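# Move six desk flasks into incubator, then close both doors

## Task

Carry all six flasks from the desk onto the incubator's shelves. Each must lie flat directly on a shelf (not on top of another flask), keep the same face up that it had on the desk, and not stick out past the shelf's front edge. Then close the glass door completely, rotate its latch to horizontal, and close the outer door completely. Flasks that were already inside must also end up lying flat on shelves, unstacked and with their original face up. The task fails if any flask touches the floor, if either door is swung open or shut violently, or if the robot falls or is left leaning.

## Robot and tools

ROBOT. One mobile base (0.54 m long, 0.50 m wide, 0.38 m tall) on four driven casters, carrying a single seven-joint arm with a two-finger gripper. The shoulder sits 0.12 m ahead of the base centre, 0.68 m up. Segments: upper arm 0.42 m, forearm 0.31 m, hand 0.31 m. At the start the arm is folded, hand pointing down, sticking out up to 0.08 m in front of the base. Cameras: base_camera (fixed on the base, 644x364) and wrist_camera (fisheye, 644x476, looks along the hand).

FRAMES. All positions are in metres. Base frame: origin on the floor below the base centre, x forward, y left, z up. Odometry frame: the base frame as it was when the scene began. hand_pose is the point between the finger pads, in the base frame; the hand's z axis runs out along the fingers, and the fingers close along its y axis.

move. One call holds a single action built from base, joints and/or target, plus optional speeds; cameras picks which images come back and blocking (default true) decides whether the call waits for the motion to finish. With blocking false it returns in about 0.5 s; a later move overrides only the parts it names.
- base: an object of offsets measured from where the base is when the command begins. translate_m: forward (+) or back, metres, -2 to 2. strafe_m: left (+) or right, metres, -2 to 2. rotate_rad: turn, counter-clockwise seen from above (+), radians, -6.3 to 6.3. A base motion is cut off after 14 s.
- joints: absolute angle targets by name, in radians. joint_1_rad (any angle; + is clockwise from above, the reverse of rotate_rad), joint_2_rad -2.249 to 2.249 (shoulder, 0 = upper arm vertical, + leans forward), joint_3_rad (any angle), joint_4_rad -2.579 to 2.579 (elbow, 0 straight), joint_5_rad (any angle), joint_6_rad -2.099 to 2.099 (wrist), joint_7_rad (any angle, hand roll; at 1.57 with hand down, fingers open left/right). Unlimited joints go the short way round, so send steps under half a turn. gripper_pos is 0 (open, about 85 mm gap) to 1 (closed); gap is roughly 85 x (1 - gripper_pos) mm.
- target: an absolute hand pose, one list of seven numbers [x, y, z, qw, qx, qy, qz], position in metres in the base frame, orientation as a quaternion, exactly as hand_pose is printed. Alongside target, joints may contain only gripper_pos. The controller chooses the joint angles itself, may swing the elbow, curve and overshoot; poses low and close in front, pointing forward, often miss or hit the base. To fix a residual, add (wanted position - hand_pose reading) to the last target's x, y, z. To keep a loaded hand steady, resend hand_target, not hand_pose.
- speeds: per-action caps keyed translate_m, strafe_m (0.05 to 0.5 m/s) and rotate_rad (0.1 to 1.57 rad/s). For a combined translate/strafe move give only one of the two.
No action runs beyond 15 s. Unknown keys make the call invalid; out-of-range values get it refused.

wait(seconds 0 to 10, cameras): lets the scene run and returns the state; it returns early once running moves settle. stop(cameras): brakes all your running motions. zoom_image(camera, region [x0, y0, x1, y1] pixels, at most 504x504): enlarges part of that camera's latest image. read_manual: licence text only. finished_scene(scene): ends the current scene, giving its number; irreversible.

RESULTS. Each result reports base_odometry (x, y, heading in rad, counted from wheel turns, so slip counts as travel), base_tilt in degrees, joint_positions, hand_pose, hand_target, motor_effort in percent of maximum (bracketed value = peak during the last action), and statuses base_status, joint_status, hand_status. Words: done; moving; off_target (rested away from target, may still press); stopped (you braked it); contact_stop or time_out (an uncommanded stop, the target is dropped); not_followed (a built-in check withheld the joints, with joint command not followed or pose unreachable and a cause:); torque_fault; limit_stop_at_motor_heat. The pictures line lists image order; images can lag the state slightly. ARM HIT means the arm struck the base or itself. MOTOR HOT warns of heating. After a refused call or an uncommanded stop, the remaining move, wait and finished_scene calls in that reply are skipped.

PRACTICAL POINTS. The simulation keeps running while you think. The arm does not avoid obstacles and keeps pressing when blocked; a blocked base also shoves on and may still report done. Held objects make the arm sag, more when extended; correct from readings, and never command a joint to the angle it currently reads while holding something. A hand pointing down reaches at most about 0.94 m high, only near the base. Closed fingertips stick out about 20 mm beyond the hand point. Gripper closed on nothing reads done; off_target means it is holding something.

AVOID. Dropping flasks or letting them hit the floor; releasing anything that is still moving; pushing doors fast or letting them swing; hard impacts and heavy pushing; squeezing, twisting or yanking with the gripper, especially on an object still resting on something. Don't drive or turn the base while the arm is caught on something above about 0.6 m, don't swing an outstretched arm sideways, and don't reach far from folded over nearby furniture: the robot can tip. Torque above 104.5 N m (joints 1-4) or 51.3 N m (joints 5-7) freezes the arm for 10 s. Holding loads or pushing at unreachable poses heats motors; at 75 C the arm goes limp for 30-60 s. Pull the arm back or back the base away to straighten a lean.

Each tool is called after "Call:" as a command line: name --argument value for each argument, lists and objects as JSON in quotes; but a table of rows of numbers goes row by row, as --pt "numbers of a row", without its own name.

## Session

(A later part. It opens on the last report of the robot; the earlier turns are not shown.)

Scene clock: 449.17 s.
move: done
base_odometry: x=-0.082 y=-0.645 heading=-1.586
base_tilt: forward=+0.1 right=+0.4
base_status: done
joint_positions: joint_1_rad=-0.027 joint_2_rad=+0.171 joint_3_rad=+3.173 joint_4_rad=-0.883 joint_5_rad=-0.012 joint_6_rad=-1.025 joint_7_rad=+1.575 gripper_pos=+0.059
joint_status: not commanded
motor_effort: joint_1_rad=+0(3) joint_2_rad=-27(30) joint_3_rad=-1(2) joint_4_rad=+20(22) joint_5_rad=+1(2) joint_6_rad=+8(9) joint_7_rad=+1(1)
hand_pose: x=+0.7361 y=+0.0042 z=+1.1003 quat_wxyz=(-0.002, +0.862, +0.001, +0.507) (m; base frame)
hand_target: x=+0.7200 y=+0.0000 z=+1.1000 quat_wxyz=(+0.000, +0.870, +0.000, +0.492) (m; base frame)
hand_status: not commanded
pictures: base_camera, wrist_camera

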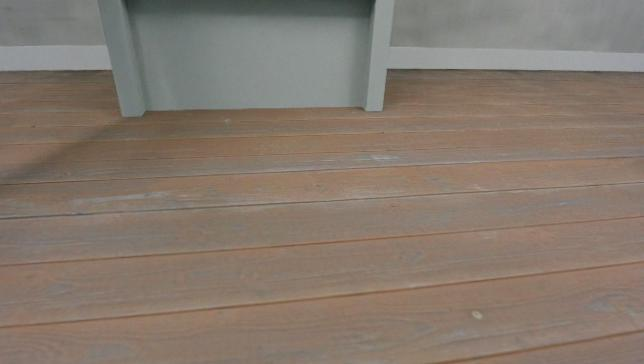

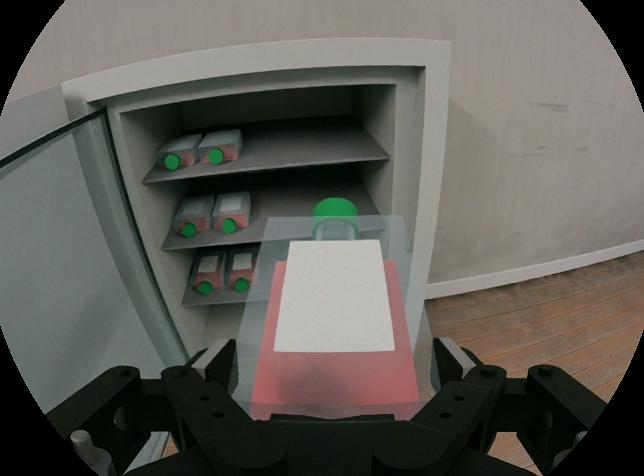

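Call:
move --base '{"rotate_rad":0.05,"translate_m":0.15}' --speeds '{"translate_m":0.3}'

Scene clock: 460.33 s.
move: done
base_odometry: x=-0.084 y=-0.795 heading=-1.534
base_tilt: forward=+0.1 right=+0.4
base_status: done
joint_positions: joint_1_rad=-0.027 joint_2_rad=+0.176 joint_3_rad=+3.173 joint_4_rad=-0.883 joint_5_rad=-0.012 joint_6_rad=-1.025 joint_7_rad=+1.575 gripper_pos=+0.059
joint_status: not commanded
motor_effort: joint_1_rad=+0(3) joint_2_rad=-28(31) joint_3_rad=+0(2) joint_4_rad=+20(21) joint_5_rad=+1(2) joint_6_rad=+8(9) joint_7_rad=+0(1)
hand_pose: x=+0.7383 y=+0.0045 z=+1.0972 quat_wxyz=(-0.002, +0.863, +0.002, +0.505) (m; base frame)
hand_target: x=+0.7200 y=+0.0000 z=+1.1000 quat_wxyz=(+0.000, +0.870, +0.000, +0.492) (m; base frame)
hand_status: not commanded
pictures: base_camera, wrist_camera

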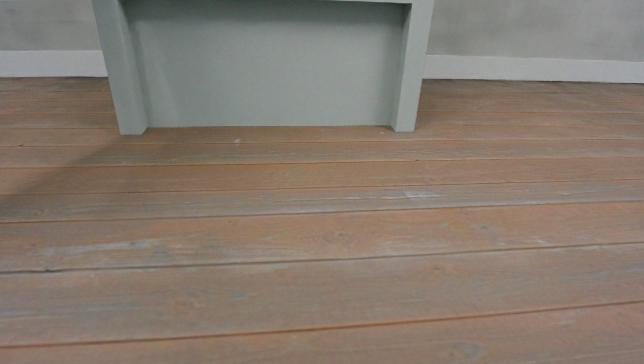

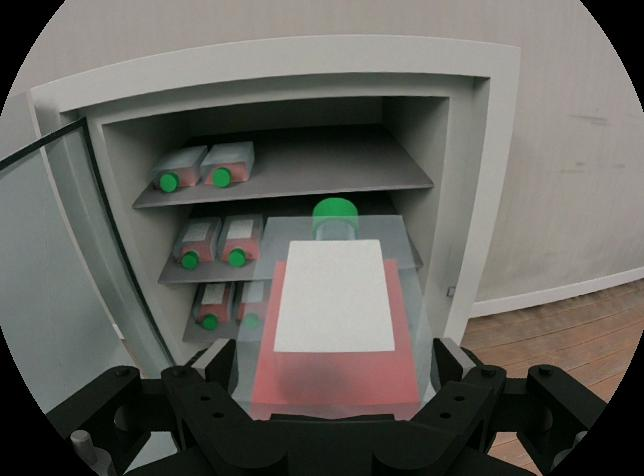

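Call:
move --target '[0.68, 0, 1.08, 0, 0.870, 0, 0.492]' --cameras '[]'

Call:
move --base '{"strafe_m":-0.1,"translate_m":0.2}' --speeds '{"translate_m":0.2}'

Scene clock: 473.00 s.
move: done
base_odometry: x=-0.084 y=-0.795 heading=-1.534
base_tilt: forward=+0.2 right=+0.4
base_status: not commanded
joint_positions: joint_1_rad=-0.027 joint_2_rad=+0.050 joint_3_rad=+3.173 joint_4_rad=-1.063 joint_5_rad=-0.012 joint_6_rad=-1.025 joint_7_rad=+1.575 gripper_pos=+0.059
joint_status: not commanded
motor_effort: joint_1_rad=+0(1) joint_2_rad=-23(29) joint_3_rad=-1(1) joint_4_rad=+20(21) joint_5_rad=+0(1) joint_6_rad=+8(9) joint_7_rad=+1(1)
hand_pose: x=+0.6847 y=+0.0028 z=+1.0741 quat_wxyz=(-0.003, +0.877, +0.000, +0.481) (m; base frame)
hand_target: x=+0.6799 y=+0.0000 z=+1.0800 quat_wxyz=(+0.000, +0.870, +0.000, +0.492) (m; base frame)
hand_status: done (0.008 m and 1.5 deg from the pose sent, 0.061 m and 1.6 deg at the start)
pictures: none
No camera images: "cameras" was empty.

Scene clock: 475.03 s.
move: done
base_odometry: x=-0.177 y=-0.999 heading=-1.534
base_tilt: forward=+0.1 right=+0.4
base_status: done
joint_positions: joint_1_rad=-0.027 joint_2_rad=+0.042 joint_3_rad=+3.173 joint_4_rad=-1.065 joint_5_rad=-0.012 joint_6_rad=-1.025 joint_7_rad=+1.575 gripper_pos=+0.059
joint_status: not commanded
motor_effort: joint_1_rad=+0(2) joint_2_rad=-23(26) joint_3_rad=+0(2) joint_4_rad=+21(22) joint_5_rad=+1(1) joint_6_rad=+8(8) joint_7_rad=+1(1)
hand_pose: x=+0.6816 y=+0.0027 z=+1.0775 quat_wxyz=(-0.003, +0.875, +0.000, +0.484) (m; base frame)
hand_target: x=+0.6799 y=+0.0000 z=+1.0800 quat_wxyz=(+0.000, +0.870, +0.000, +0.492) (m; base frame)
hand_status: not commanded
pictures: base_camera, wrist_camera

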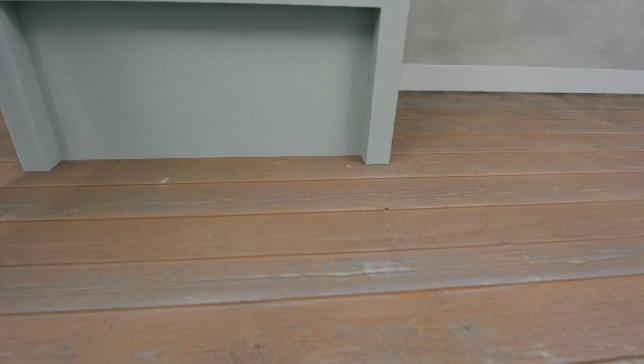

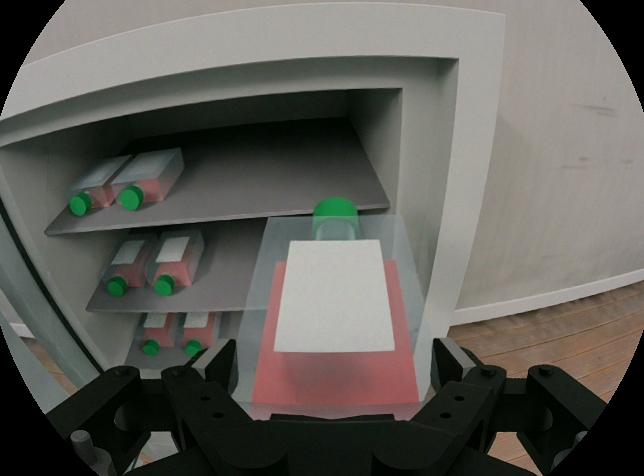

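Call:
move --base '{"rotate_rad":0.045,"strafe_m":-0.035}' --cameras '[]'

Call:
move --target '[0.68, 0, 1.055, 0, 0.870, 0, 0.492]' --cameras '["wrist_camera"]'

Scene clock: 485.47 s.
move: done
base_odometry: x=-0.212 y=-1.001 heading=-1.488
base_tilt: forward=+0.2 right=+0.4
base_status: done
joint_positions: joint_1_rad=-0.023 joint_2_rad=+0.042 joint_3_rad=+3.171 joint_4_rad=-1.065 joint_5_rad=-0.012 joint_6_rad=-1.025 joint_7_rad=+1.575 gripper_pos=+0.059
joint_status: not commanded
motor_effort: joint_1_rad=+0(3) joint_2_rad=-23(24) joint_3_rad=-1(3) joint_4_rad=+20(21) joint_5_rad=+1(2) joint_6_rad=+7(8) joint_7_rad=+1(1)
hand_pose: x=+0.6816 y=+0.0014 z=+1.0775 quat_wxyz=(-0.003, +0.875, -0.001, +0.484) (m; base frame)
hand_target: x=+0.6799 y=+0.0000 z=+1.0800 quat_wxyz=(+0.000, +0.870, +0.000, +0.492) (m; base frame)
hand_status: not commanded
pictures: none
No camera images: "cameras" was empty.

Scene clock: 486.43 s.
move: done
base_odometry: x=-0.212 y=-1.001 heading=-1.488
base_tilt: forward=+0.1 right=+0.4
base_status: not commanded
joint_positions: joint_1_rad=-0.023 joint_2_rad=+0.028 joint_3_rad=+3.171 joint_4_rad=-1.180 joint_5_rad=-0.012 joint_6_rad=-0.982 joint_7_rad=+1.575 gripper_pos=+0.059
joint_status: not commanded
motor_effort: joint_1_rad=+0(1) joint_2_rad=-22(24) joint_3_rad=+0(1) joint_4_rad=+21(22) joint_5_rad=+1(1) joint_6_rad=+8(8) joint_7_rad=+1(1)
hand_pose: x=+0.6785 y=+0.0011 z=+1.0336 quat_wxyz=(-0.003, +0.889, -0.002, +0.458) (m; base frame)
hand_target: x=+0.6800 y=+0.0000 z=+1.0550 quat_wxyz=(+0.000, +0.870, +0.000, +0.492) (m; base frame)
hand_status: done (0.021 m and 4.4 deg from the pose sent, 0.023 m and 1.2 deg at the start)
pictures: wrist_camera

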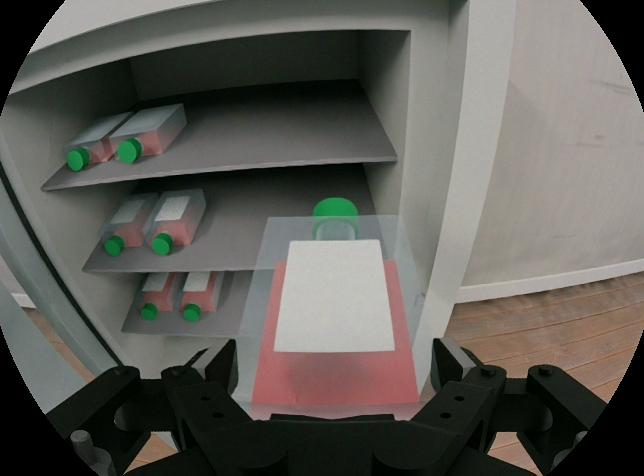

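Call:
move --target '[0.68, 0, 1.065, 0, 0.870, 0, 0.492]' --cameras '[]'

Call:
move --base '{"translate_m":0.17,"strafe_m":-0.01}' --speeds '{"translate_m":0.15}' --cameras '["wrist_camera"]'

Scene clock: 489.83 s.
move: done
base_odometry: x=-0.212 y=-1.001 heading=-1.488
base_tilt: forward=+0.1 right=+0.4
base_status: not commanded
joint_positions: joint_1_rad=-0.023 joint_2_rad=+0.027 joint_3_rad=+3.171 joint_4_rad=-1.163 joint_5_rad=-0.012 joint_6_rad=-0.982 joint_7_rad=+1.575 gripper_pos=+0.059
joint_status: not commanded
motor_effort: joint_1_rad=+0(0) joint_2_rad=-23(24) joint_3_rad=-1(1) joint_4_rad=+21(22) joint_5_rad=+1(1) joint_6_rad=+7(8) joint_7_rad=+0(1)
hand_pose: x=+0.6793 y=+0.0011 z=+1.0430 quat_wxyz=(-0.003, +0.885, -0.001, +0.466) (m; base frame)
hand_target: x=+0.6800 y=+0.0000 z=+1.0650 quat_wxyz=(+0.000, +0.870, +0.000, +0.492) (m; base frame)
hand_status: done (0.022 m and 3.5 deg from the pose sent, 0.031 m and 4.4 deg at the start)
pictures: none
No camera images: "cameras" was empty.

Scene clock: 491.63 s.
move: done
base_odometry: x=-0.208 y=-1.171 heading=-1.489
base_tilt: forward=+0.2 right=+0.4
base_status: done
joint_positions: joint_1_rad=-0.023 joint_2_rad=+0.025 joint_3_rad=+3.171 joint_4_rad=-1.163 joint_5_rad=-0.012 joint_6_rad=-0.982 joint_7_rad=+1.575 gripper_pos=+0.059
joint_status: not commanded
motor_effort: joint_1_rad=+0(2) joint_2_rad=-22(26) joint_3_rad=+0(2) joint_4_rad=+21(23) joint_5_rad=+1(1) joint_6_rad=+8(8) joint_7_rad=+0(1)
hand_pose: x=+0.6785 y=+0.0011 z=+1.0444 quat_wxyz=(-0.003, +0.884, -0.001, +0.467) (m; base frame)
hand_target: x=+0.6800 y=+0.0000 z=+1.0650 quat_wxyz=(+0.000, +0.870, +0.000, +0.492) (m; base frame)
hand_status: not commanded
pictures: wrist_camera

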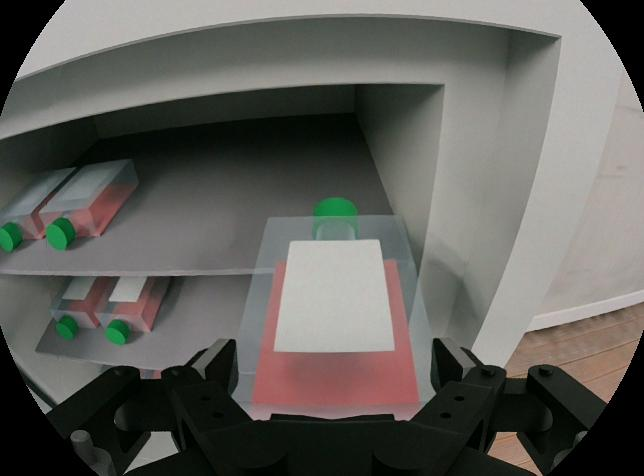

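Call:
move --base '{"translate_m":0.06,"strafe_m":0.008}' --speeds '{"translate_m":0.1}' --cameras '[]'

Call:
move --target '[0.68, 0, 1.05, 0, 0.870, 0, 0.492]' --cameras '["wrist_camera"]'

Call:
move --base '{"translate_m":0.08}' --speeds '{"translate_m":0.08}' --cameras '["wrist_camera"]'

Scene clock: 499.63 s.
move: done
base_odometry: x=-0.195 y=-1.231 heading=-1.489
base_tilt: forward=+0.1 right=+0.4
base_status: done
joint_positions: joint_1_rad=-0.023 joint_2_rad=+0.025 joint_3_rad=+3.171 joint_4_rad=-1.163 joint_5_rad=-0.012 joint_6_rad=-0.982 joint_7_rad=+1.575 gripper_pos=+0.059
joint_status: not commanded
motor_effort: joint_1_rad=+0(1) joint_2_rad=-22(25) joint_3_rad=+0(1) joint_4_rad=+21(22) joint_5_rad=+0(1) joint_6_rad=+8(8) joint_7_rad=+1(1)
hand_pose: x=+0.6785 y=+0.0011 z=+1.0443 quat_wxyz=(-0.003, +0.884, -0.001, +0.467) (m; base frame)
hand_target: x=+0.6800 y=+0.0000 z=+1.0650 quat_wxyz=(+0.000, +0.870, +0.000, +0.492) (m; base frame)
hand_status: not commanded
pictures: none
No camera images: "cameras" was empty.

Scene clock: 500.43 s.
move: done
base_odometry: x=-0.195 y=-1.231 heading=-1.489
base_tilt: forward=+0.2 right=+0.4
base_status: not commanded
joint_positions: joint_1_rad=-0.023 joint_2_rad=+0.019 joint_3_rad=+3.171 joint_4_rad=-1.204 joint_5_rad=-0.012 joint_6_rad=-0.958 joint_7_rad=+1.575 gripper_pos=+0.059
joint_status: not commanded
motor_effort: joint_1_rad=+0(0) joint_2_rad=-23(24) joint_3_rad=-1(1) joint_4_rad=+21(22) joint_5_rad=+1(1) joint_6_rad=+8(8) joint_7_rad=+1(1)
hand_pose: x=+0.6781 y=+0.0010 z=+1.0313 quat_wxyz=(-0.003, +0.887, -0.002, +0.462) (m; base frame)
hand_target: x=+0.6800 y=+0.0000 z=+1.0500 quat_wxyz=(+0.000, +0.870, +0.000, +0.492) (m; base frame)
hand_status: done (0.019 m and 4.0 deg from the pose sent, 0.006 m and 3.3 deg at the start)
pictures: wrist_camera

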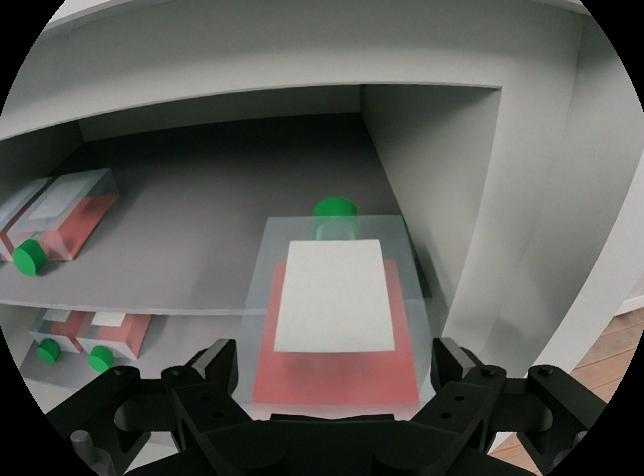

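Scene clock: 501.97 s.
move: done
base_odometry: x=-0.188 y=-1.310 heading=-1.489
base_tilt: forward=+0.1 right=+0.4
base_status: done
joint_positions: joint_1_rad=-0.023 joint_2_rad=-0.006 joint_3_rad=+3.171 joint_4_rad=-1.209 joint_5_rad=-0.012 joint_6_rad=-0.956 joint_7_rad=+1.575 gripper_pos=+0.059
joint_status: not commanded
motor_effort: joint_1_rad=+0(2) joint_2_rad=-19(23) joint_3_rad=+0(2) joint_4_rad=+21(27) joint_5_rad=+1(1) joint_6_rad=+8(15) joint_7_rad=+0(1)
hand_pose: x=+0.6691 y=+0.0007 z=+1.0431 quat_wxyz=(-0.004, +0.882, -0.002, +0.472) (m; base frame)
hand_target: x=+0.6800 y=+0.0000 z=+1.0500 quat_wxyz=(+0.000, +0.870, +0.000, +0.492) (m; base frame)
hand_status: not commanded
pictures: wrist_camera

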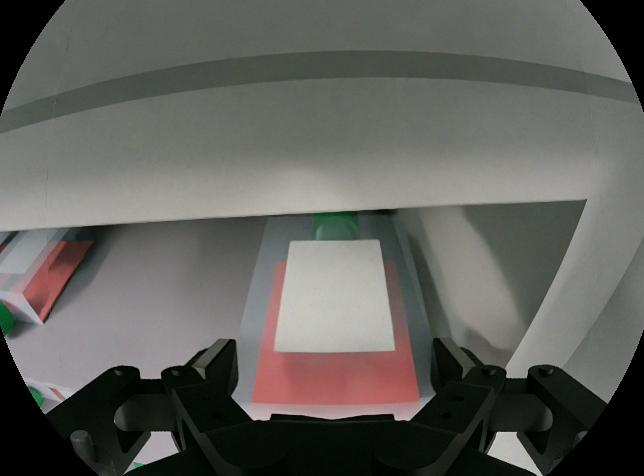

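Call:
move --target '[0.68, 0, 1.07, 0, 0.870, 0, 0.492]' --cameras '["wrist_camera"]'

Scene clock: 505.77 s.
move: done
base_odometry: x=-0.188 y=-1.310 heading=-1.489
base_tilt: forward=+0.1 right=+0.4
base_status: not commanded
joint_positions: joint_1_rad=-0.023 joint_2_rad=+0.003 joint_3_rad=+3.171 joint_4_rad=-1.146 joint_5_rad=-0.012 joint_6_rad=-0.956 joint_7_rad=+1.575 gripper_pos=+0.059
joint_status: not commanded
motor_effort: joint_1_rad=+0(1) joint_2_rad=-20(20) joint_3_rad=+0(1) joint_4_rad=+20(23) joint_5_rad=+1(1) joint_6_rad=+8(10) joint_7_rad=+0(1)
hand_pose: x=+0.6752 y=+0.0008 z=+1.0731 quat_wxyz=(-0.003, +0.869, -0.002, +0.496) (m; base frame)
hand_target: x=+0.6800 y=+0.0000 z=+1.0700 quat_wxyz=(+0.000, +0.870, +0.000, +0.492) (m; base frame)
hand_status: done (0.006 m and 0.6 deg from the pose sent, 0.029 m and 2.7 deg at the start)
pictures: wrist_camera

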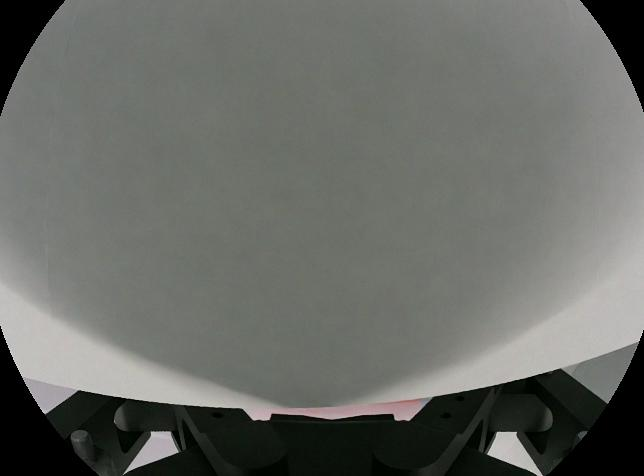

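Call:
move --target '[0.68, 0, 1.04, 0, 0.870, 0, 0.492]' --cameras '["wrist_camera"]'

Scene clock: 508.47 s.
move: done
base_odometry: x=-0.188 y=-1.310 heading=-1.489
base_tilt: forward=+0.2 right=+0.4
base_status: not commanded
joint_positions: joint_1_rad=-0.023 joint_2_rad=-0.012 joint_3_rad=+3.171 joint_4_rad=-1.235 joint_5_rad=-0.012 joint_6_rad=-0.926 joint_7_rad=+1.575 gripper_pos=+0.059
joint_status: not commanded
motor_effort: joint_1_rad=+0(1) joint_2_rad=-17(20) joint_3_rad=+0(1) joint_4_rad=+20(21) joint_5_rad=+1(1) joint_6_rad=+7(8) joint_7_rad=+1(1)
hand_pose: x=+0.6705 y=+0.0006 z=+1.0398 quat_wxyz=(-0.004, +0.879, -0.002, +0.476) (m; base frame)
hand_target: x=+0.6800 y=+0.0000 z=+1.0400 quat_wxyz=(+0.000, +0.870, +0.000, +0.492) (m; base frame)
hand_status: done (0.010 m and 2.1 deg from the pose sent, 0.033 m and 0.6 deg at the start)
pictures: wrist_camera

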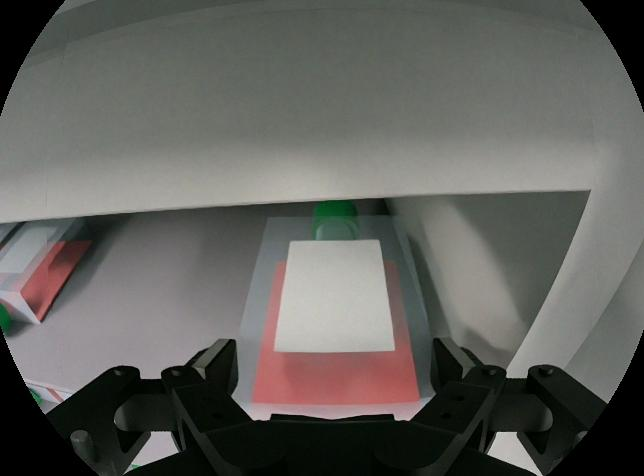

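Call:
move --base '{"translate_m":-0.06}' --speeds '{"translate_m":0.1}' --cameras '[]'

Call:
move --target '[0.68, 0, 1.028, 0, 0.870, 0, 0.492]' --cameras '["wrist_camera"]'

Scene clock: 520.07 s.
move: done
base_odometry: x=-0.194 y=-1.251 heading=-1.489
base_tilt: forward=+0.1 right=+0.4
base_status: done
joint_positions: joint_1_rad=-0.023 joint_2_rad=+0.000 joint_3_rad=+3.171 joint_4_rad=-1.243 joint_5_rad=-0.012 joint_6_rad=-0.926 joint_7_rad=+1.575 gripper_pos=+0.059
joint_status: not commanded
motor_effort: joint_1_rad=+0(1) joint_2_rad=-22(24) joint_3_rad=-1(1) joint_4_rad=+22(23) joint_5_rad=+1(2) joint_6_rad=+8(8) joint_7_rad=+1(1)
hand_pose: x=+0.6742 y=+0.0007 z=+1.0290 quat_wxyz=(-0.004, +0.884, -0.002, +0.468) (m; base frame)
hand_target: x=+0.6800 y=+0.0000 z=+1.0400 quat_wxyz=(+0.000, +0.870, +0.000, +0.492) (m; base frame)
hand_status: not commanded
pictures: none
No camera images: "cameras" was empty.

Scene clock: 520.80 s.
move: done
base_odometry: x=-0.194 y=-1.251 heading=-1.489
base_tilt: forward=+0.1 right=+0.4
base_status: not commanded
joint_positions: joint_1_rad=-0.023 joint_2_rad=-0.002 joint_3_rad=+3.171 joint_4_rad=-1.292 joint_5_rad=-0.012 joint_6_rad=-0.889 joint_7_rad=+1.575 gripper_pos=+0.059
joint_status: not commanded
motor_effort: joint_1_rad=+0(0) joint_2_rad=-22(23) joint_3_rad=-1(1) joint_4_rad=+22(23) joint_5_rad=+1(1) joint_6_rad=+8(8) joint_7_rad=+1(1)
hand_pose: x=+0.6761 y=+0.0006 z=+1.0114 quat_wxyz=(-0.004, +0.887, -0.002, +0.462) (m; base frame)
hand_target: x=+0.6800 y=+0.0000 z=+1.0280 quat_wxyz=(+0.000, +0.870, +0.000, +0.492) (m; base frame)
hand_status: done (0.017 m and 3.9 deg from the pose sent, 0.006 m and 3.2 deg at the start)
pictures: wrist_camera

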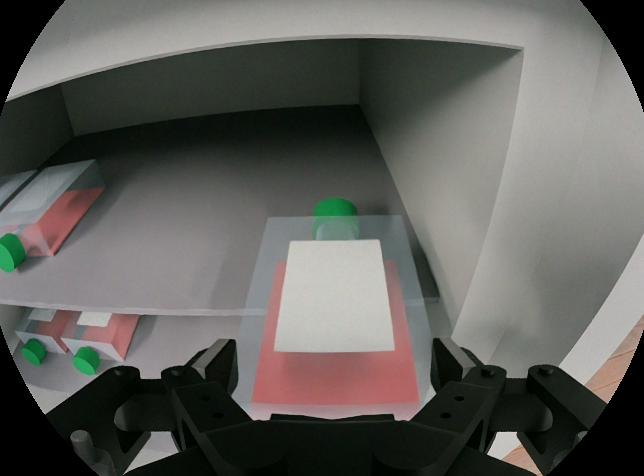

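Call:
move --base '{"translate_m":0.06}' --speeds '{"translate_m":0.06}' --cameras '["wrist_camera"]'

Call:
move --base '{"translate_m":0.03}' --speeds '{"translate_m":0.06}' --cameras '["wrist_camera"]'

Scene clock: 524.37 s.
move: done
base_odometry: x=-0.188 y=-1.310 heading=-1.489
base_tilt: forward=+0.1 right=+0.4
base_status: done
joint_positions: joint_1_rad=-0.023 joint_2_rad=-0.004 joint_3_rad=+3.171 joint_4_rad=-1.292 joint_5_rad=-0.012 joint_6_rad=-0.889 joint_7_rad=+1.575 gripper_pos=+0.059
joint_status: not commanded
motor_effort: joint_1_rad=+0(2) joint_2_rad=-21(25) joint_3_rad=+0(2) joint_4_rad=+22(22) joint_5_rad=+1(2) joint_6_rad=+8(8) joint_7_rad=+1(1)
hand_pose: x=+0.6753 y=+0.0006 z=+1.0131 quat_wxyz=(-0.004, +0.886, -0.002, +0.464) (m; base frame)
hand_target: x=+0.6800 y=+0.0000 z=+1.0280 quat_wxyz=(+0.000, +0.870, +0.000, +0.492) (m; base frame)
hand_status: not commanded
pictures: wrist_camera

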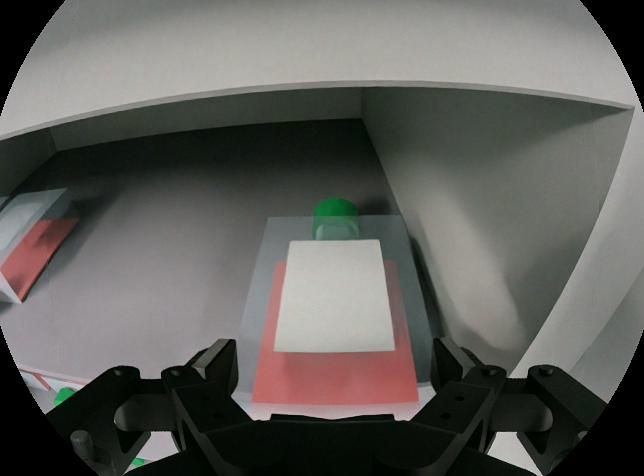

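Scene clock: 525.30 s.
move: done
base_odometry: x=-0.186 y=-1.340 heading=-1.488
base_tilt: forward=+0.1 right=+0.4
base_status: done
joint_positions: joint_1_rad=-0.023 joint_2_rad=-0.036 joint_3_rad=+3.170 joint_4_rad=-1.327 joint_5_rad=-0.012 joint_6_rad=-0.890 joint_7_rad=+1.575 gripper_pos=+0.059
joint_status: not commanded
motor_effort: joint_1_rad=+1(2) joint_2_rad=-17(23) joint_3_rad=+0(2) joint_4_rad=+27(30) joint_5_rad=+1(1) joint_6_rad=+15(18) joint_7_rad=+1(2)
hand_pose: x=+0.6614 y=+0.0011 z=+1.0109 quat_wxyz=(-0.004, +0.887, -0.002, +0.462) (m; base frame)
hand_target: x=+0.6800 y=+0.0000 z=+1.0280 quat_wxyz=(+0.000, +0.870, +0.000, +0.492) (m; base frame)
hand_status: not commanded
pictures: wrist_camera

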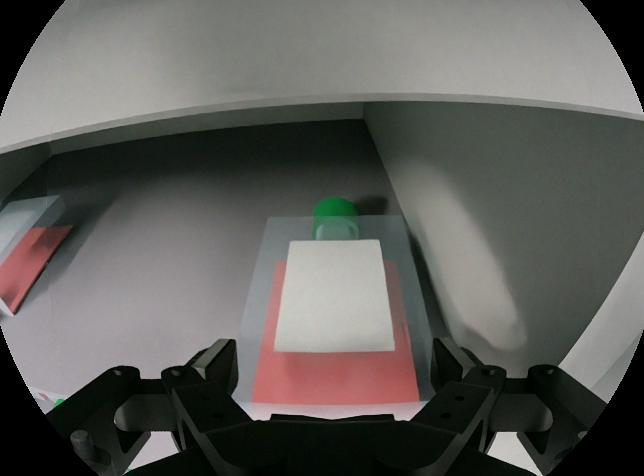

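Call:
move --base '{"translate_m":-0.012}' --cameras '[]'

Call:
move --target '[0.68, 0, 1.018, 0, 0.870, 0, 0.492]' --cameras '["wrist_camera"]'

Scene clock: 527.80 s.
move: done
base_odometry: x=-0.187 y=-1.328 heading=-1.488
base_tilt: forward=+0.1 right=+0.4
base_status: done
joint_positions: joint_1_rad=-0.023 joint_2_rad=-0.017 joint_3_rad=+3.170 joint_4_rad=-1.318 joint_5_rad=-0.012 joint_6_rad=-0.862 joint_7_rad=+1.575 gripper_pos=+0.059
joint_status: not commanded
motor_effort: joint_1_rad=+0(1) joint_2_rad=-21(22) joint_3_rad=+0(1) joint_4_rad=+22(26) joint_5_rad=+1(1) joint_6_rad=+7(15) joint_7_rad=+1(1)
hand_pose: x=+0.6733 y=+0.0011 z=+1.0128 quat_wxyz=(-0.004, +0.883, -0.002, +0.470) (m; base frame)
hand_target: x=+0.6800 y=+0.0000 z=+1.0280 quat_wxyz=(+0.000, +0.870, +0.000, +0.492) (m; base frame)
hand_status: not commanded
pictures: none
No camera images: "cameras" was empty.

Scene clock: 528.47 s.
move: done
base_odometry: x=-0.187 y=-1.328 heading=-1.488
base_tilt: forward=+0.1 right=+0.4
base_status: not commanded
joint_positions: joint_1_rad=-0.023 joint_2_rad=-0.020 joint_3_rad=+3.170 joint_4_rad=-1.332 joint_5_rad=-0.012 joint_6_rad=-0.849 joint_7_rad=+1.575 gripper_pos=+0.059
joint_status: not commanded
motor_effort: joint_1_rad=+1(1) joint_2_rad=-20(21) joint_3_rad=+1(1) joint_4_rad=+21(22) joint_5_rad=+1(2) joint_6_rad=+8(8) joint_7_rad=+0(1)
hand_pose: x=+0.6736 y=+0.0011 z=+1.0098 quat_wxyz=(-0.004, +0.882, -0.002, +0.471) (m; base frame)
hand_target: x=+0.6800 y=+0.0000 z=+1.0180 quat_wxyz=(+0.000, +0.870, +0.000, +0.492) (m; base frame)
hand_status: done (0.010 m and 2.8 deg from the pose sent, 0.009 m and 2.9 deg at the start)
pictures: wrist_camera

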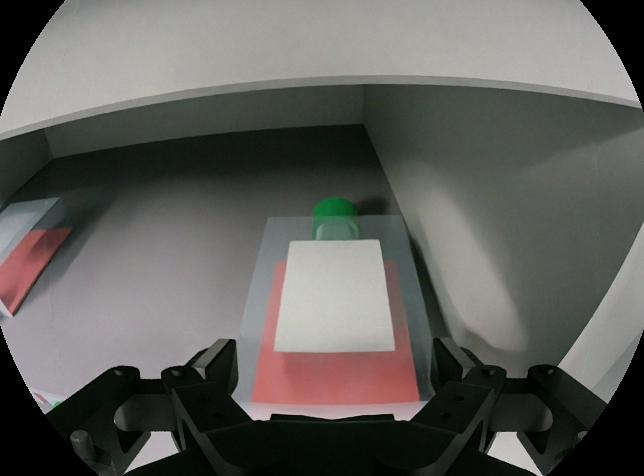

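Call:
move --joints '{"gripper_pos":0}' --cameras '[]'

Call:
move --base '{"translate_m":-0.115}' --speeds '{"translate_m":0.1}' --cameras '["wrist_camera"]'

Call:
move --target '[0.68, 0, 1.012, 0, 0.870, 0, 0.492]' --joints '{"gripper_pos":1}' --cameras '["wrist_camera"]'

Scene clock: 532.30 s.
move: done
base_odometry: x=-0.187 y=-1.328 heading=-1.488
base_tilt: forward=+0.2 right=+0.4
base_status: not commanded
joint_positions: joint_1_rad=-0.023 joint_2_rad=-0.020 joint_3_rad=+3.170 joint_4_rad=-1.332 joint_5_rad=-0.012 joint_6_rad=-0.848 joint_7_rad=+1.575 gripper_pos=+0.000
joint_status: all done
motor_effort: joint_1_rad=+1(1) joint_2_rad=-21(22) joint_3_rad=-1(1) joint_4_rad=+21(22) joint_5_rad=+1(2) joint_6_rad=+7(8) joint_7_rad=+1(1)
hand_pose: x=+0.6736 y=+0.0011 z=+1.0098 quat_wxyz=(-0.004, +0.882, -0.002, +0.471) (m; base frame)
hand_target: x=+0.6800 y=+0.0000 z=+1.0180 quat_wxyz=(+0.000, +0.870, +0.000, +0.492) (m; base frame)
hand_status: not commanded
pictures: none
No camera images: "cameras" was empty.

Scene clock: 534.00 s.
move: done
base_odometry: x=-0.196 y=-1.213 heading=-1.488
base_tilt: forward=+0.1 right=+0.4
base_status: done
joint_positions: joint_1_rad=-0.023 joint_2_rad=-0.021 joint_3_rad=+3.170 joint_4_rad=-1.332 joint_5_rad=-0.012 joint_6_rad=-0.848 joint_7_rad=+1.575 gripper_pos=+0.000
joint_status: not commanded
motor_effort: joint_1_rad=+0(1) joint_2_rad=-21(24) joint_3_rad=+0(1) joint_4_rad=+20(21) joint_5_rad=+0(1) joint_6_rad=+7(8) joint_7_rad=+0(1)
hand_pose: x=+0.6735 y=+0.0010 z=+1.0105 quat_wxyz=(-0.004, +0.882, -0.002, +0.472) (m; base frame)
hand_target: x=+0.6800 y=+0.0000 z=+1.0180 quat_wxyz=(+0.000, +0.870, +0.000, +0.492) (m; base frame)
hand_status: not commanded
pictures: wrist_camera

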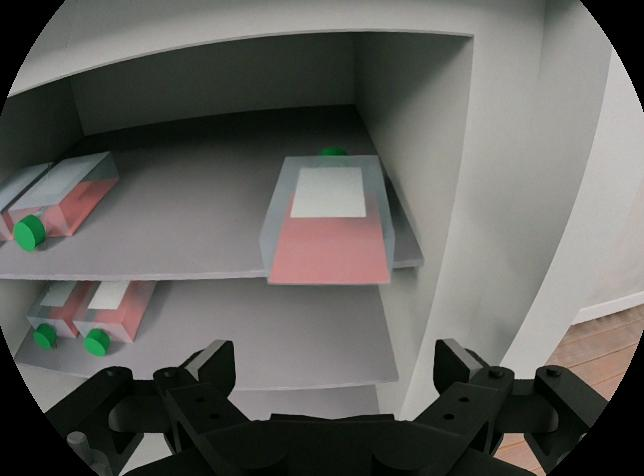

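Scene clock: 535.10 s.
move: done
base_odometry: x=-0.196 y=-1.213 heading=-1.488
base_tilt: forward=+0.1 right=+0.4
base_status: not commanded
joint_positions: joint_1_rad=-0.023 joint_2_rad=-0.021 joint_3_rad=+3.170 joint_4_rad=-1.350 joint_5_rad=-0.012 joint_6_rad=-0.831 joint_7_rad=+1.575 gripper_pos=+0.999
joint_status: all done
motor_effort: joint_1_rad=+0(0) joint_2_rad=-20(22) joint_3_rad=+0(1) joint_4_rad=+21(22) joint_5_rad=+1(1) joint_6_rad=+7(8) joint_7_rad=+0(1)
hand_pose: x=+0.6747 y=+0.0010 z=+1.0049 quat_wxyz=(-0.004, +0.882, -0.002, +0.471) (m; base frame)
hand_target: x=+0.6800 y=+0.0000 z=+1.0120 quat_wxyz=(+0.000, +0.870, +0.000, +0.492) (m; base frame)
hand_status: done (0.009 m and 2.8 deg from the pose sent, 0.007 m and 2.7 deg at the start)
pictures: wrist_camera

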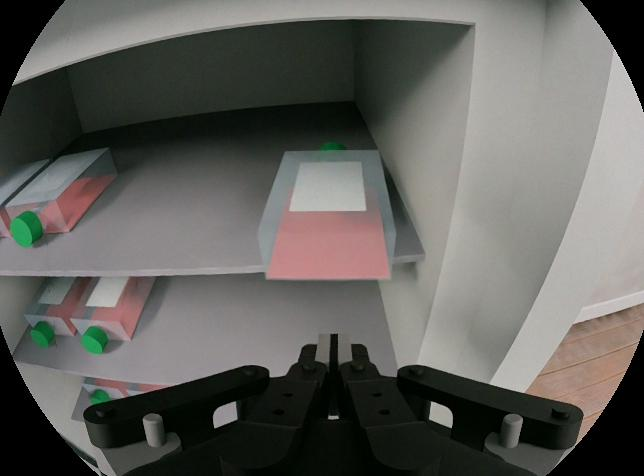

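Call:
move --target '[0.68, 0, 1.005, 0, 0.870, 0, 0.492]' --cameras '[]'

Call:
move --base '{"translate_m":0.115}' --speeds '{"translate_m":0.07}' --cameras '["wrist_camera"]'

Call:
move --base '{"translate_m":-0.15}' --speeds '{"translate_m":0.2}' --cameras '["wrist_camera"]'

Scene clock: 539.00 s.
move: done
base_odometry: x=-0.196 y=-1.213 heading=-1.488
base_tilt: forward=+0.1 right=+0.4
base_status: not commanded
joint_positions: joint_1_rad=-0.023 joint_2_rad=-0.021 joint_3_rad=+3.170 joint_4_rad=-1.375 joint_5_rad=-0.012 joint_6_rad=-0.809 joint_7_rad=+1.575 gripper_pos=+0.999
joint_status: not commanded
motor_effort: joint_1_rad=+0(0) joint_2_rad=-20(22) joint_3_rad=+0(1) joint_4_rad=+21(22) joint_5_rad=+0(1) joint_6_rad=+7(8) joint_7_rad=+1(1)
hand_pose: x=+0.6758 y=+0.0009 z=+0.9964 quat_wxyz=(-0.004, +0.883, -0.002, +0.470) (m; base frame)
hand_target: x=+0.6800 y=+0.0000 z=+1.0050 quat_wxyz=(+0.000, +0.870, +0.000, +0.492) (m; base frame)
hand_status: done (0.010 m and 3.0 deg from the pose sent, 0.005 m and 2.8 deg at the start)
pictures: none
No camera images: "cameras" was empty.

Scene clock: 541.13 s.
move: done
base_odometry: x=-0.186 y=-1.328 heading=-1.488
base_tilt: forward=+0.1 right=+0.4
base_status: done
joint_positions: joint_1_rad=-0.023 joint_2_rad=-0.024 joint_3_rad=+3.170 joint_4_rad=-1.375 joint_5_rad=-0.012 joint_6_rad=-0.809 joint_7_rad=+1.575 gripper_pos=+0.999
joint_status: not commanded
motor_effort: joint_1_rad=+0(2) joint_2_rad=-21(23) joint_3_rad=+0(2) joint_4_rad=+21(21) joint_5_rad=+1(1) joint_6_rad=+7(8) joint_7_rad=+0(1)
hand_pose: x=+0.6750 y=+0.0010 z=+0.9980 quat_wxyz=(-0.004, +0.882, -0.002, +0.471) (m; base frame)
hand_target: x=+0.6800 y=+0.0000 z=+1.0050 quat_wxyz=(+0.000, +0.870, +0.000, +0.492) (m; base frame)
hand_status: not commanded
pictures: wrist_camera

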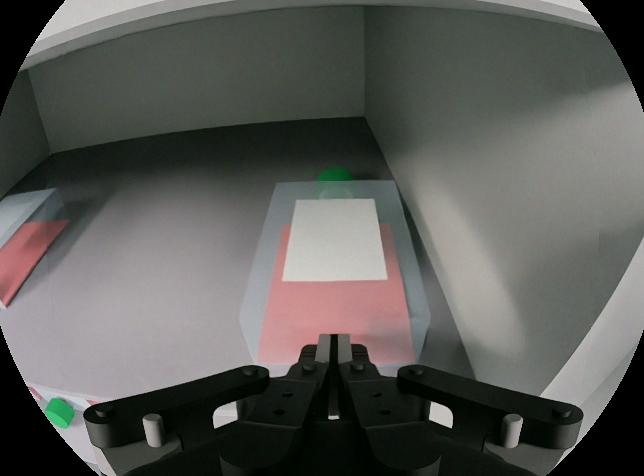

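Scene clock: 542.67 s.
move: done
base_odometry: x=-0.198 y=-1.178 heading=-1.488
base_tilt: forward=+0.1 right=+0.4
base_status: done
joint_positions: joint_1_rad=-0.023 joint_2_rad=-0.030 joint_3_rad=+3.169 joint_4_rad=-1.375 joint_5_rad=-0.012 joint_6_rad=-0.808 joint_7_rad=+1.575 gripper_pos=+0.999
joint_status: not commanded
motor_effort: joint_1_rad=+0(2) joint_2_rad=-20(25) joint_3_rad=+0(2) joint_4_rad=+21(22) joint_5_rad=+1(1) joint_6_rad=+7(8) joint_7_rad=+1(1)
hand_pose: x=+0.6729 y=+0.0010 z=+1.0018 quat_wxyz=(-0.004, +0.880, -0.002, +0.475) (m; base frame)
hand_target: x=+0.6800 y=+0.0000 z=+1.0050 quat_wxyz=(+0.000, +0.870, +0.000, +0.492) (m; base frame)
hand_status: not commanded
pictures: wrist_camera

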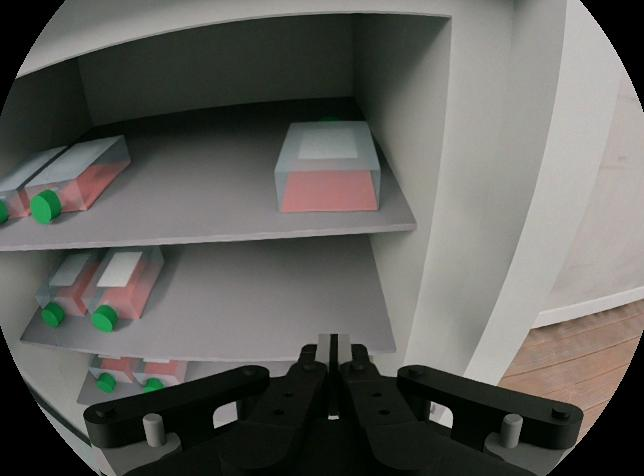

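Call:
move --base '{"translate_m":-0.6}' --cameras '[]'

Call:
move --base '{"rotate_rad":1.6}' --joints '{"joint_1_rad":0,"joint_2_rad":-0.3,"joint_3_rad":3.14,"joint_4_rad":-1.4,"joint_5_rad":0,"joint_6_rad":-0.8,"joint_7_rad":1.57,"gripper_pos":0}' --cameras '[]'

Call:
move --base '{"translate_m":0.5,"strafe_m":0.4}'

Scene clock: 551.23 s.
move: done
base_odometry: x=-0.247 y=-0.580 heading=-1.489
base_tilt: forward=+0.1 right=+0.4
base_status: done
joint_positions: joint_1_rad=-0.023 joint_2_rad=-0.028 joint_3_rad=+3.169 joint_4_rad=-1.375 joint_5_rad=-0.012 joint_6_rad=-0.808 joint_7_rad=+1.575 gripper_pos=+0.999
joint_status: not commanded
motor_effort: joint_1_rad=+0(2) joint_2_rad=-21(23) joint_3_rad=+0(2) joint_4_rad=+20(22) joint_5_rad=+1(2) joint_6_rad=+7(8) joint_7_rad=+0(1)
hand_pose: x=+0.6739 y=+0.0011 z=+1.0004 quat_wxyz=(-0.004, +0.881, -0.002, +0.474) (m; base frame)
hand_target: x=+0.6800 y=+0.0000 z=+1.0050 quat_wxyz=(+0.000, +0.870, +0.000, +0.492) (m; base frame)
hand_status: not commanded
pictures: none
No camera images: "cameras" was empty.

Scene clock: 553.53 s.
move: done
base_odometry: x=-0.247 y=-0.580 heading=+0.110
base_tilt: forward=+0.1 right=+0.4
base_status: done
joint_positions: joint_1_rad=-0.011 joint_2_rad=-0.288 joint_3_rad=+3.146 joint_4_rad=-1.376 joint_5_rad=-0.012 joint_6_rad=-0.808 joint_7_rad=+1.575 gripper_pos=+0.000
joint_status: all done
motor_effort: joint_1_rad=+0(3) joint_2_rad=-10(23) joint_3_rad=-1(3) joint_4_rad=+20(22) joint_5_rad=+1(2) joint_6_rad=+8(8) joint_7_rad=+0(1)
hand_pose: x=+0.5731 y=+0.0065 z=+1.1316 quat_wxyz=(-0.007, +0.812, +0.003, +0.583) (m; base frame)
hand_target: x=+0.5694 y=+0.0022 z=+1.1257 quat_wxyz=(+0.000, +0.813, +0.000, +0.582) (m; base frame)
hand_status: not commanded
pictures: none
No camera images: "cameras" was empty.

Scene clock: 556.00 s.
move: done
base_odometry: x=+0.206 y=-0.127 heading=+0.110
base_tilt: forward=+0.1 right=+0.4
base_status: done
joint_positions: joint_1_rad=-0.008 joint_2_rad=-0.289 joint_3_rad=+3.141 joint_4_rad=-1.377 joint_5_rad=-0.012 joint_6_rad=-0.808 joint_7_rad=+1.575 gripper_pos=+0.000
joint_status: not commanded
motor_effort: joint_1_rad=+0(2) joint_2_rad=-10(14) joint_3_rad=-1(3) joint_4_rad=+20(21) joint_5_rad=+1(2) joint_6_rad=+8(9) joint_7_rad=+0(1)
hand_pose: x=+0.5723 y=+0.0080 z=+1.1321 quat_wxyz=(-0.007, +0.812, +0.004, +0.584) (m; base frame)
hand_target: x=+0.5694 y=+0.0022 z=+1.1257 quat_wxyz=(+0.000, +0.813, +0.000, +0.582) (m; base frame)
hand_status: not commanded
pictures: base_camera, wrist_camera

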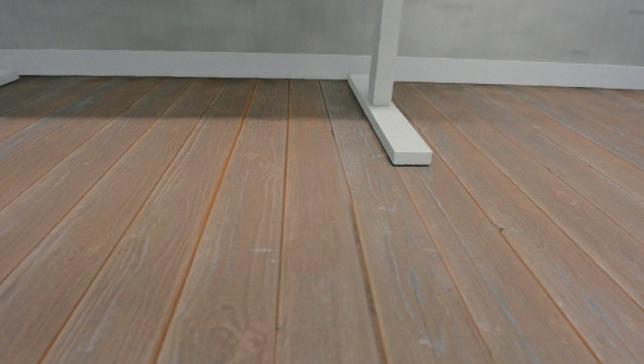

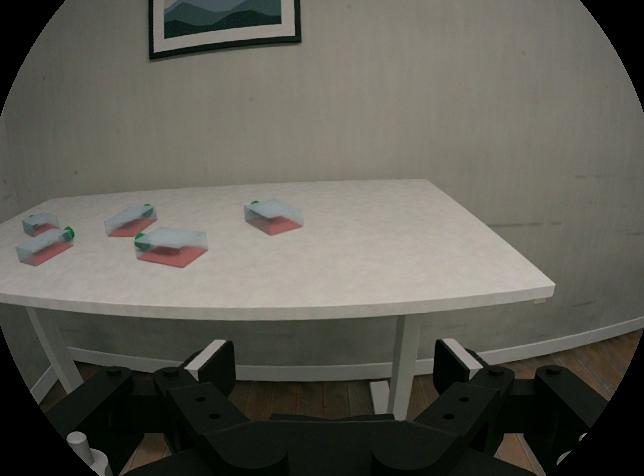

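Call:
zoom_image --camera "wrist_camera" --region '[100, 180, 320, 290]'

Scaled by 2.291.

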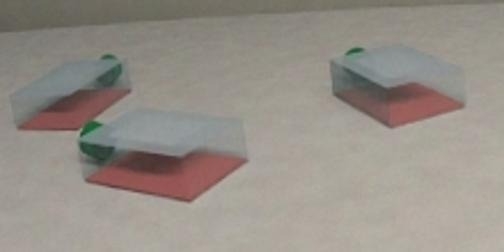

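Call:
move --base '{"translate_m":0.51,"strafe_m":-0.45}' --cameras '[]'

Call:
move --base '{"rotate_rad":0.69}' --cameras '[]'

Call:
move --target '[0.74, 0, 1.07, 0, 0.870, 0, 0.492]'

Scene clock: 572.77 s.
move: done
base_odometry: x=+0.763 y=-0.519 heading=+0.111
base_tilt: forward=+0.1 right=+0.4
base_status: done
joint_positions: joint_1_rad=-0.008 joint_2_rad=-0.293 joint_3_rad=+3.141 joint_4_rad=-1.377 joint_5_rad=-0.012 joint_6_rad=-0.808 joint_7_rad=+1.575 gripper_pos=+0.000
joint_status: not commanded
motor_effort: joint_1_rad=+0(1) joint_2_rad=-10(13) joint_3_rad=+0(2) joint_4_rad=+20(21) joint_5_rad=+1(1) joint_6_rad=+8(9) joint_7_rad=+0(1)
hand_pose: x=+0.5707 y=+0.0080 z=+1.1338 quat_wxyz=(-0.007, +0.811, +0.004, +0.585) (m; base frame)
hand_target: x=+0.5694 y=+0.0022 z=+1.1257 quat_wxyz=(+0.000, +0.813, +0.000, +0.582) (m; base frame)
hand_status: not commanded
pictures: none
No camera images: "cameras" was empty.

Scene clock: 574.40 s.
move: done
base_odometry: x=+0.763 y=-0.519 heading=+0.799
base_tilt: forward=+0.1 right=+0.4
base_status: done
joint_positions: joint_1_rad=-0.006 joint_2_rad=-0.293 joint_3_rad=+3.137 joint_4_rad=-1.377 joint_5_rad=-0.012 joint_6_rad=-0.808 joint_7_rad=+1.575 gripper_pos=+0.000
joint_status: not commanded
motor_effort: joint_1_rad=+0(2) joint_2_rad=-10(12) joint_3_rad=+0(3) joint_4_rad=+20(21) joint_5_rad=+1(2) joint_6_rad=+8(8) joint_7_rad=+0(1)
hand_pose: x=+0.5706 y=+0.0095 z=+1.1337 quat_wxyz=(-0.007, +0.811, +0.006, +0.585) (m; base frame)
hand_target: x=+0.5694 y=+0.0022 z=+1.1257 quat_wxyz=(+0.000, +0.813, +0.000, +0.582) (m; base frame)
hand_status: not commanded
pictures: none
No camera images: "cameras" was empty.

Scene clock: 576.33 s.
move: done
base_odometry: x=+0.763 y=-0.519 heading=+0.799
base_tilt: forward=+0.1 right=+0.4
base_status: not commanded
joint_positions: joint_1_rad=-0.006 joint_2_rad=+0.176 joint_3_rad=+3.159 joint_4_rad=-0.979 joint_5_rad=-0.012 joint_6_rad=-0.907 joint_7_rad=+1.575 gripper_pos=+0.000
joint_status: not commanded
motor_effort: joint_1_rad=+0(1) joint_2_rad=-27(30) joint_3_rad=+0(1) joint_4_rad=+20(21) joint_5_rad=+1(1) joint_6_rad=+7(9) joint_7_rad=+0(1)
hand_pose: x=+0.7550 y=-0.0012 z=+1.0761 quat_wxyz=(-0.001, +0.858, -0.003, +0.514) (m; base frame)
hand_target: x=+0.7400 y=+0.0000 z=+1.0700 quat_wxyz=(+0.000, +0.870, +0.000, +0.492) (m; base frame)
hand_status: done (0.016 m and 2.9 deg from the pose sent, 0.181 m and 12.7 deg at the start)
pictures: base_camera, wrist_camera

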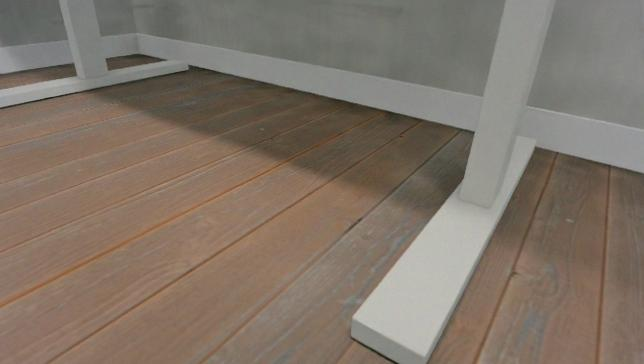

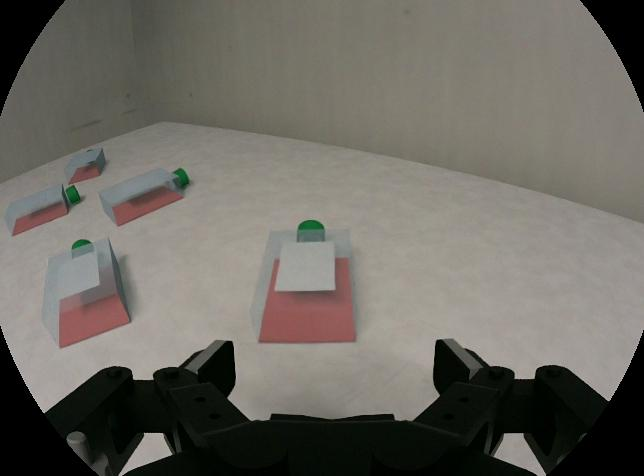

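Call:
move --base '{"strafe_m":0.02,"translate_m":0.06}' --speeds '{"translate_m":0.15}' --cameras '[]'

Call:
move --target '[0.74, 0, 1.045, 0, 0.870, 0, 0.492]' --cameras '["wrist_camera"]'

Scene clock: 580.43 s.
move: done
base_odometry: x=+0.790 y=-0.462 heading=+0.800
base_tilt: forward=+0.1 right=+0.4
base_status: done
joint_positions: joint_1_rad=-0.012 joint_2_rad=+0.178 joint_3_rad=+3.163 joint_4_rad=-0.977 joint_5_rad=-0.012 joint_6_rad=-0.910 joint_7_rad=+1.575 gripper_pos=+0.000
joint_status: not commanded
motor_effort: joint_1_rad=+0(2) joint_2_rad=-27(31) joint_3_rad=+0(2) joint_4_rad=+20(21) joint_5_rad=+1(1) joint_6_rad=+7(8) joint_7_rad=+1(1)
hand_pose: x=+0.7552 y=+0.0006 z=+1.0754 quat_wxyz=(-0.001, +0.858, -0.001, +0.513) (m; base frame)
hand_target: x=+0.7400 y=+0.0000 z=+1.0700 quat_wxyz=(+0.000, +0.870, +0.000, +0.492) (m; base frame)
hand_status: not commanded
pictures: none
No camera images: "cameras" was empty.

Scene clock: 581.40 s.
move: done
base_odometry: x=+0.790 y=-0.462 heading=+0.800
base_tilt: forward=+0.2 right=+0.4
base_status: not commanded
joint_positions: joint_1_rad=-0.012 joint_2_rad=+0.161 joint_3_rad=+3.163 joint_4_rad=-1.059 joint_5_rad=-0.012 joint_6_rad=-0.910 joint_7_rad=+1.575 gripper_pos=+0.000
joint_status: not commanded
motor_effort: joint_1_rad=+0(0) joint_2_rad=-27(28) joint_3_rad=+0(1) joint_4_rad=+20(21) joint_5_rad=+0(1) joint_6_rad=+7(8) joint_7_rad=+1(1)
hand_pose: x=+0.7458 y=+0.0003 z=+1.0398 quat_wxyz=(-0.002, +0.875, -0.002, +0.484) (m; base frame)
hand_target: x=+0.7400 y=+0.0000 z=+1.0450 quat_wxyz=(+0.000, +0.870, +0.000, +0.492) (m; base frame)
hand_status: done (0.008 m and 1.1 deg from the pose sent, 0.034 m and 2.7 deg at the start)
pictures: wrist_camera

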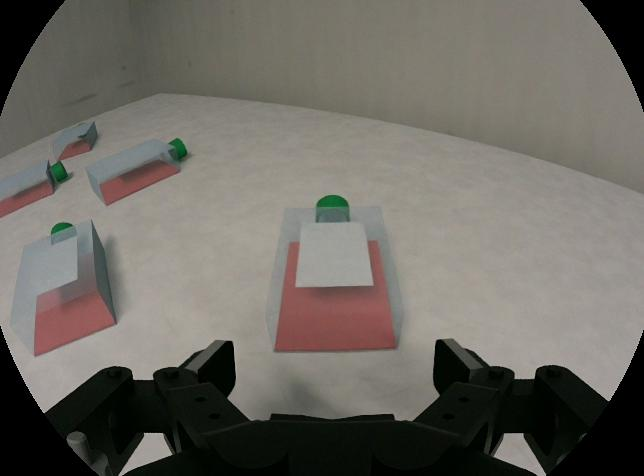

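Call:
move --base '{"translate_m":0.055,"strafe_m":0.0}' --speeds '{"translate_m":0.15}' --cameras '[]'

Call:
move --target '[0.74, 0, 1.032, 0, 0.870, 0, 0.492]' --cameras '["wrist_camera"]'

Scene clock: 584.70 s.
move: done
base_odometry: x=+0.828 y=-0.422 heading=+0.801
base_tilt: forward=+0.2 right=+0.4
base_status: done
joint_positions: joint_1_rad=-0.013 joint_2_rad=+0.154 joint_3_rad=+3.163 joint_4_rad=-1.060 joint_5_rad=-0.012 joint_6_rad=-0.910 joint_7_rad=+1.575 gripper_pos=+0.000
joint_status: not commanded
motor_effort: joint_1_rad=+0(2) joint_2_rad=-26(31) joint_3_rad=-1(1) joint_4_rad=+20(21) joint_5_rad=+1(1) joint_6_rad=+7(8) joint_7_rad=+1(1)
hand_pose: x=+0.7434 y=+0.0004 z=+1.0436 quat_wxyz=(-0.002, +0.873, -0.002, +0.487) (m; base frame)
hand_target: x=+0.7400 y=+0.0000 z=+1.0450 quat_wxyz=(+0.000, +0.870, +0.000, +0.492) (m; base frame)
hand_status: not commanded
pictures: none
No camera images: "cameras" was empty.

Scene clock: 585.47 s.
move: done
base_odometry: x=+0.828 y=-0.422 heading=+0.801
base_tilt: forward=+0.1 right=+0.4
base_status: not commanded
joint_positions: joint_1_rad=-0.013 joint_2_rad=+0.147 joint_3_rad=+3.163 joint_4_rad=-1.115 joint_5_rad=-0.012 joint_6_rad=-0.898 joint_7_rad=+1.575 gripper_pos=+0.000
joint_status: not commanded
motor_effort: joint_1_rad=+0(0) joint_2_rad=-26(28) joint_3_rad=+0(1) joint_4_rad=+20(22) joint_5_rad=+1(1) joint_6_rad=+7(7) joint_7_rad=+0(1)
hand_pose: x=+0.7392 y=+0.0003 z=+1.0206 quat_wxyz=(-0.002, +0.882, -0.002, +0.471) (m; base frame)
hand_target: x=+0.7400 y=+0.0000 z=+1.0320 quat_wxyz=(+0.000, +0.870, +0.000, +0.492) (m; base frame)
hand_status: done (0.011 m and 2.7 deg from the pose sent, 0.012 m and 0.7 deg at the start)
pictures: wrist_camera

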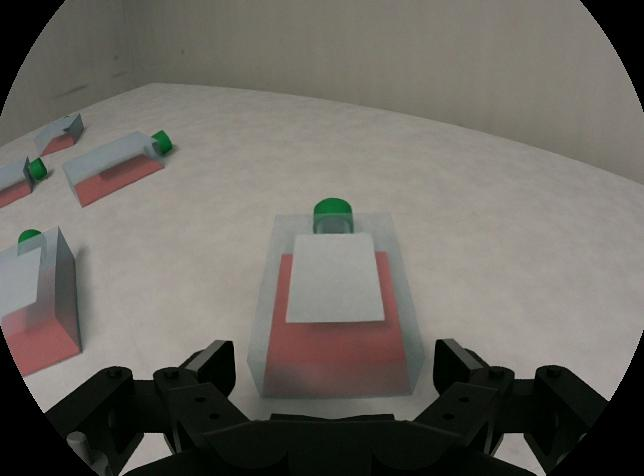

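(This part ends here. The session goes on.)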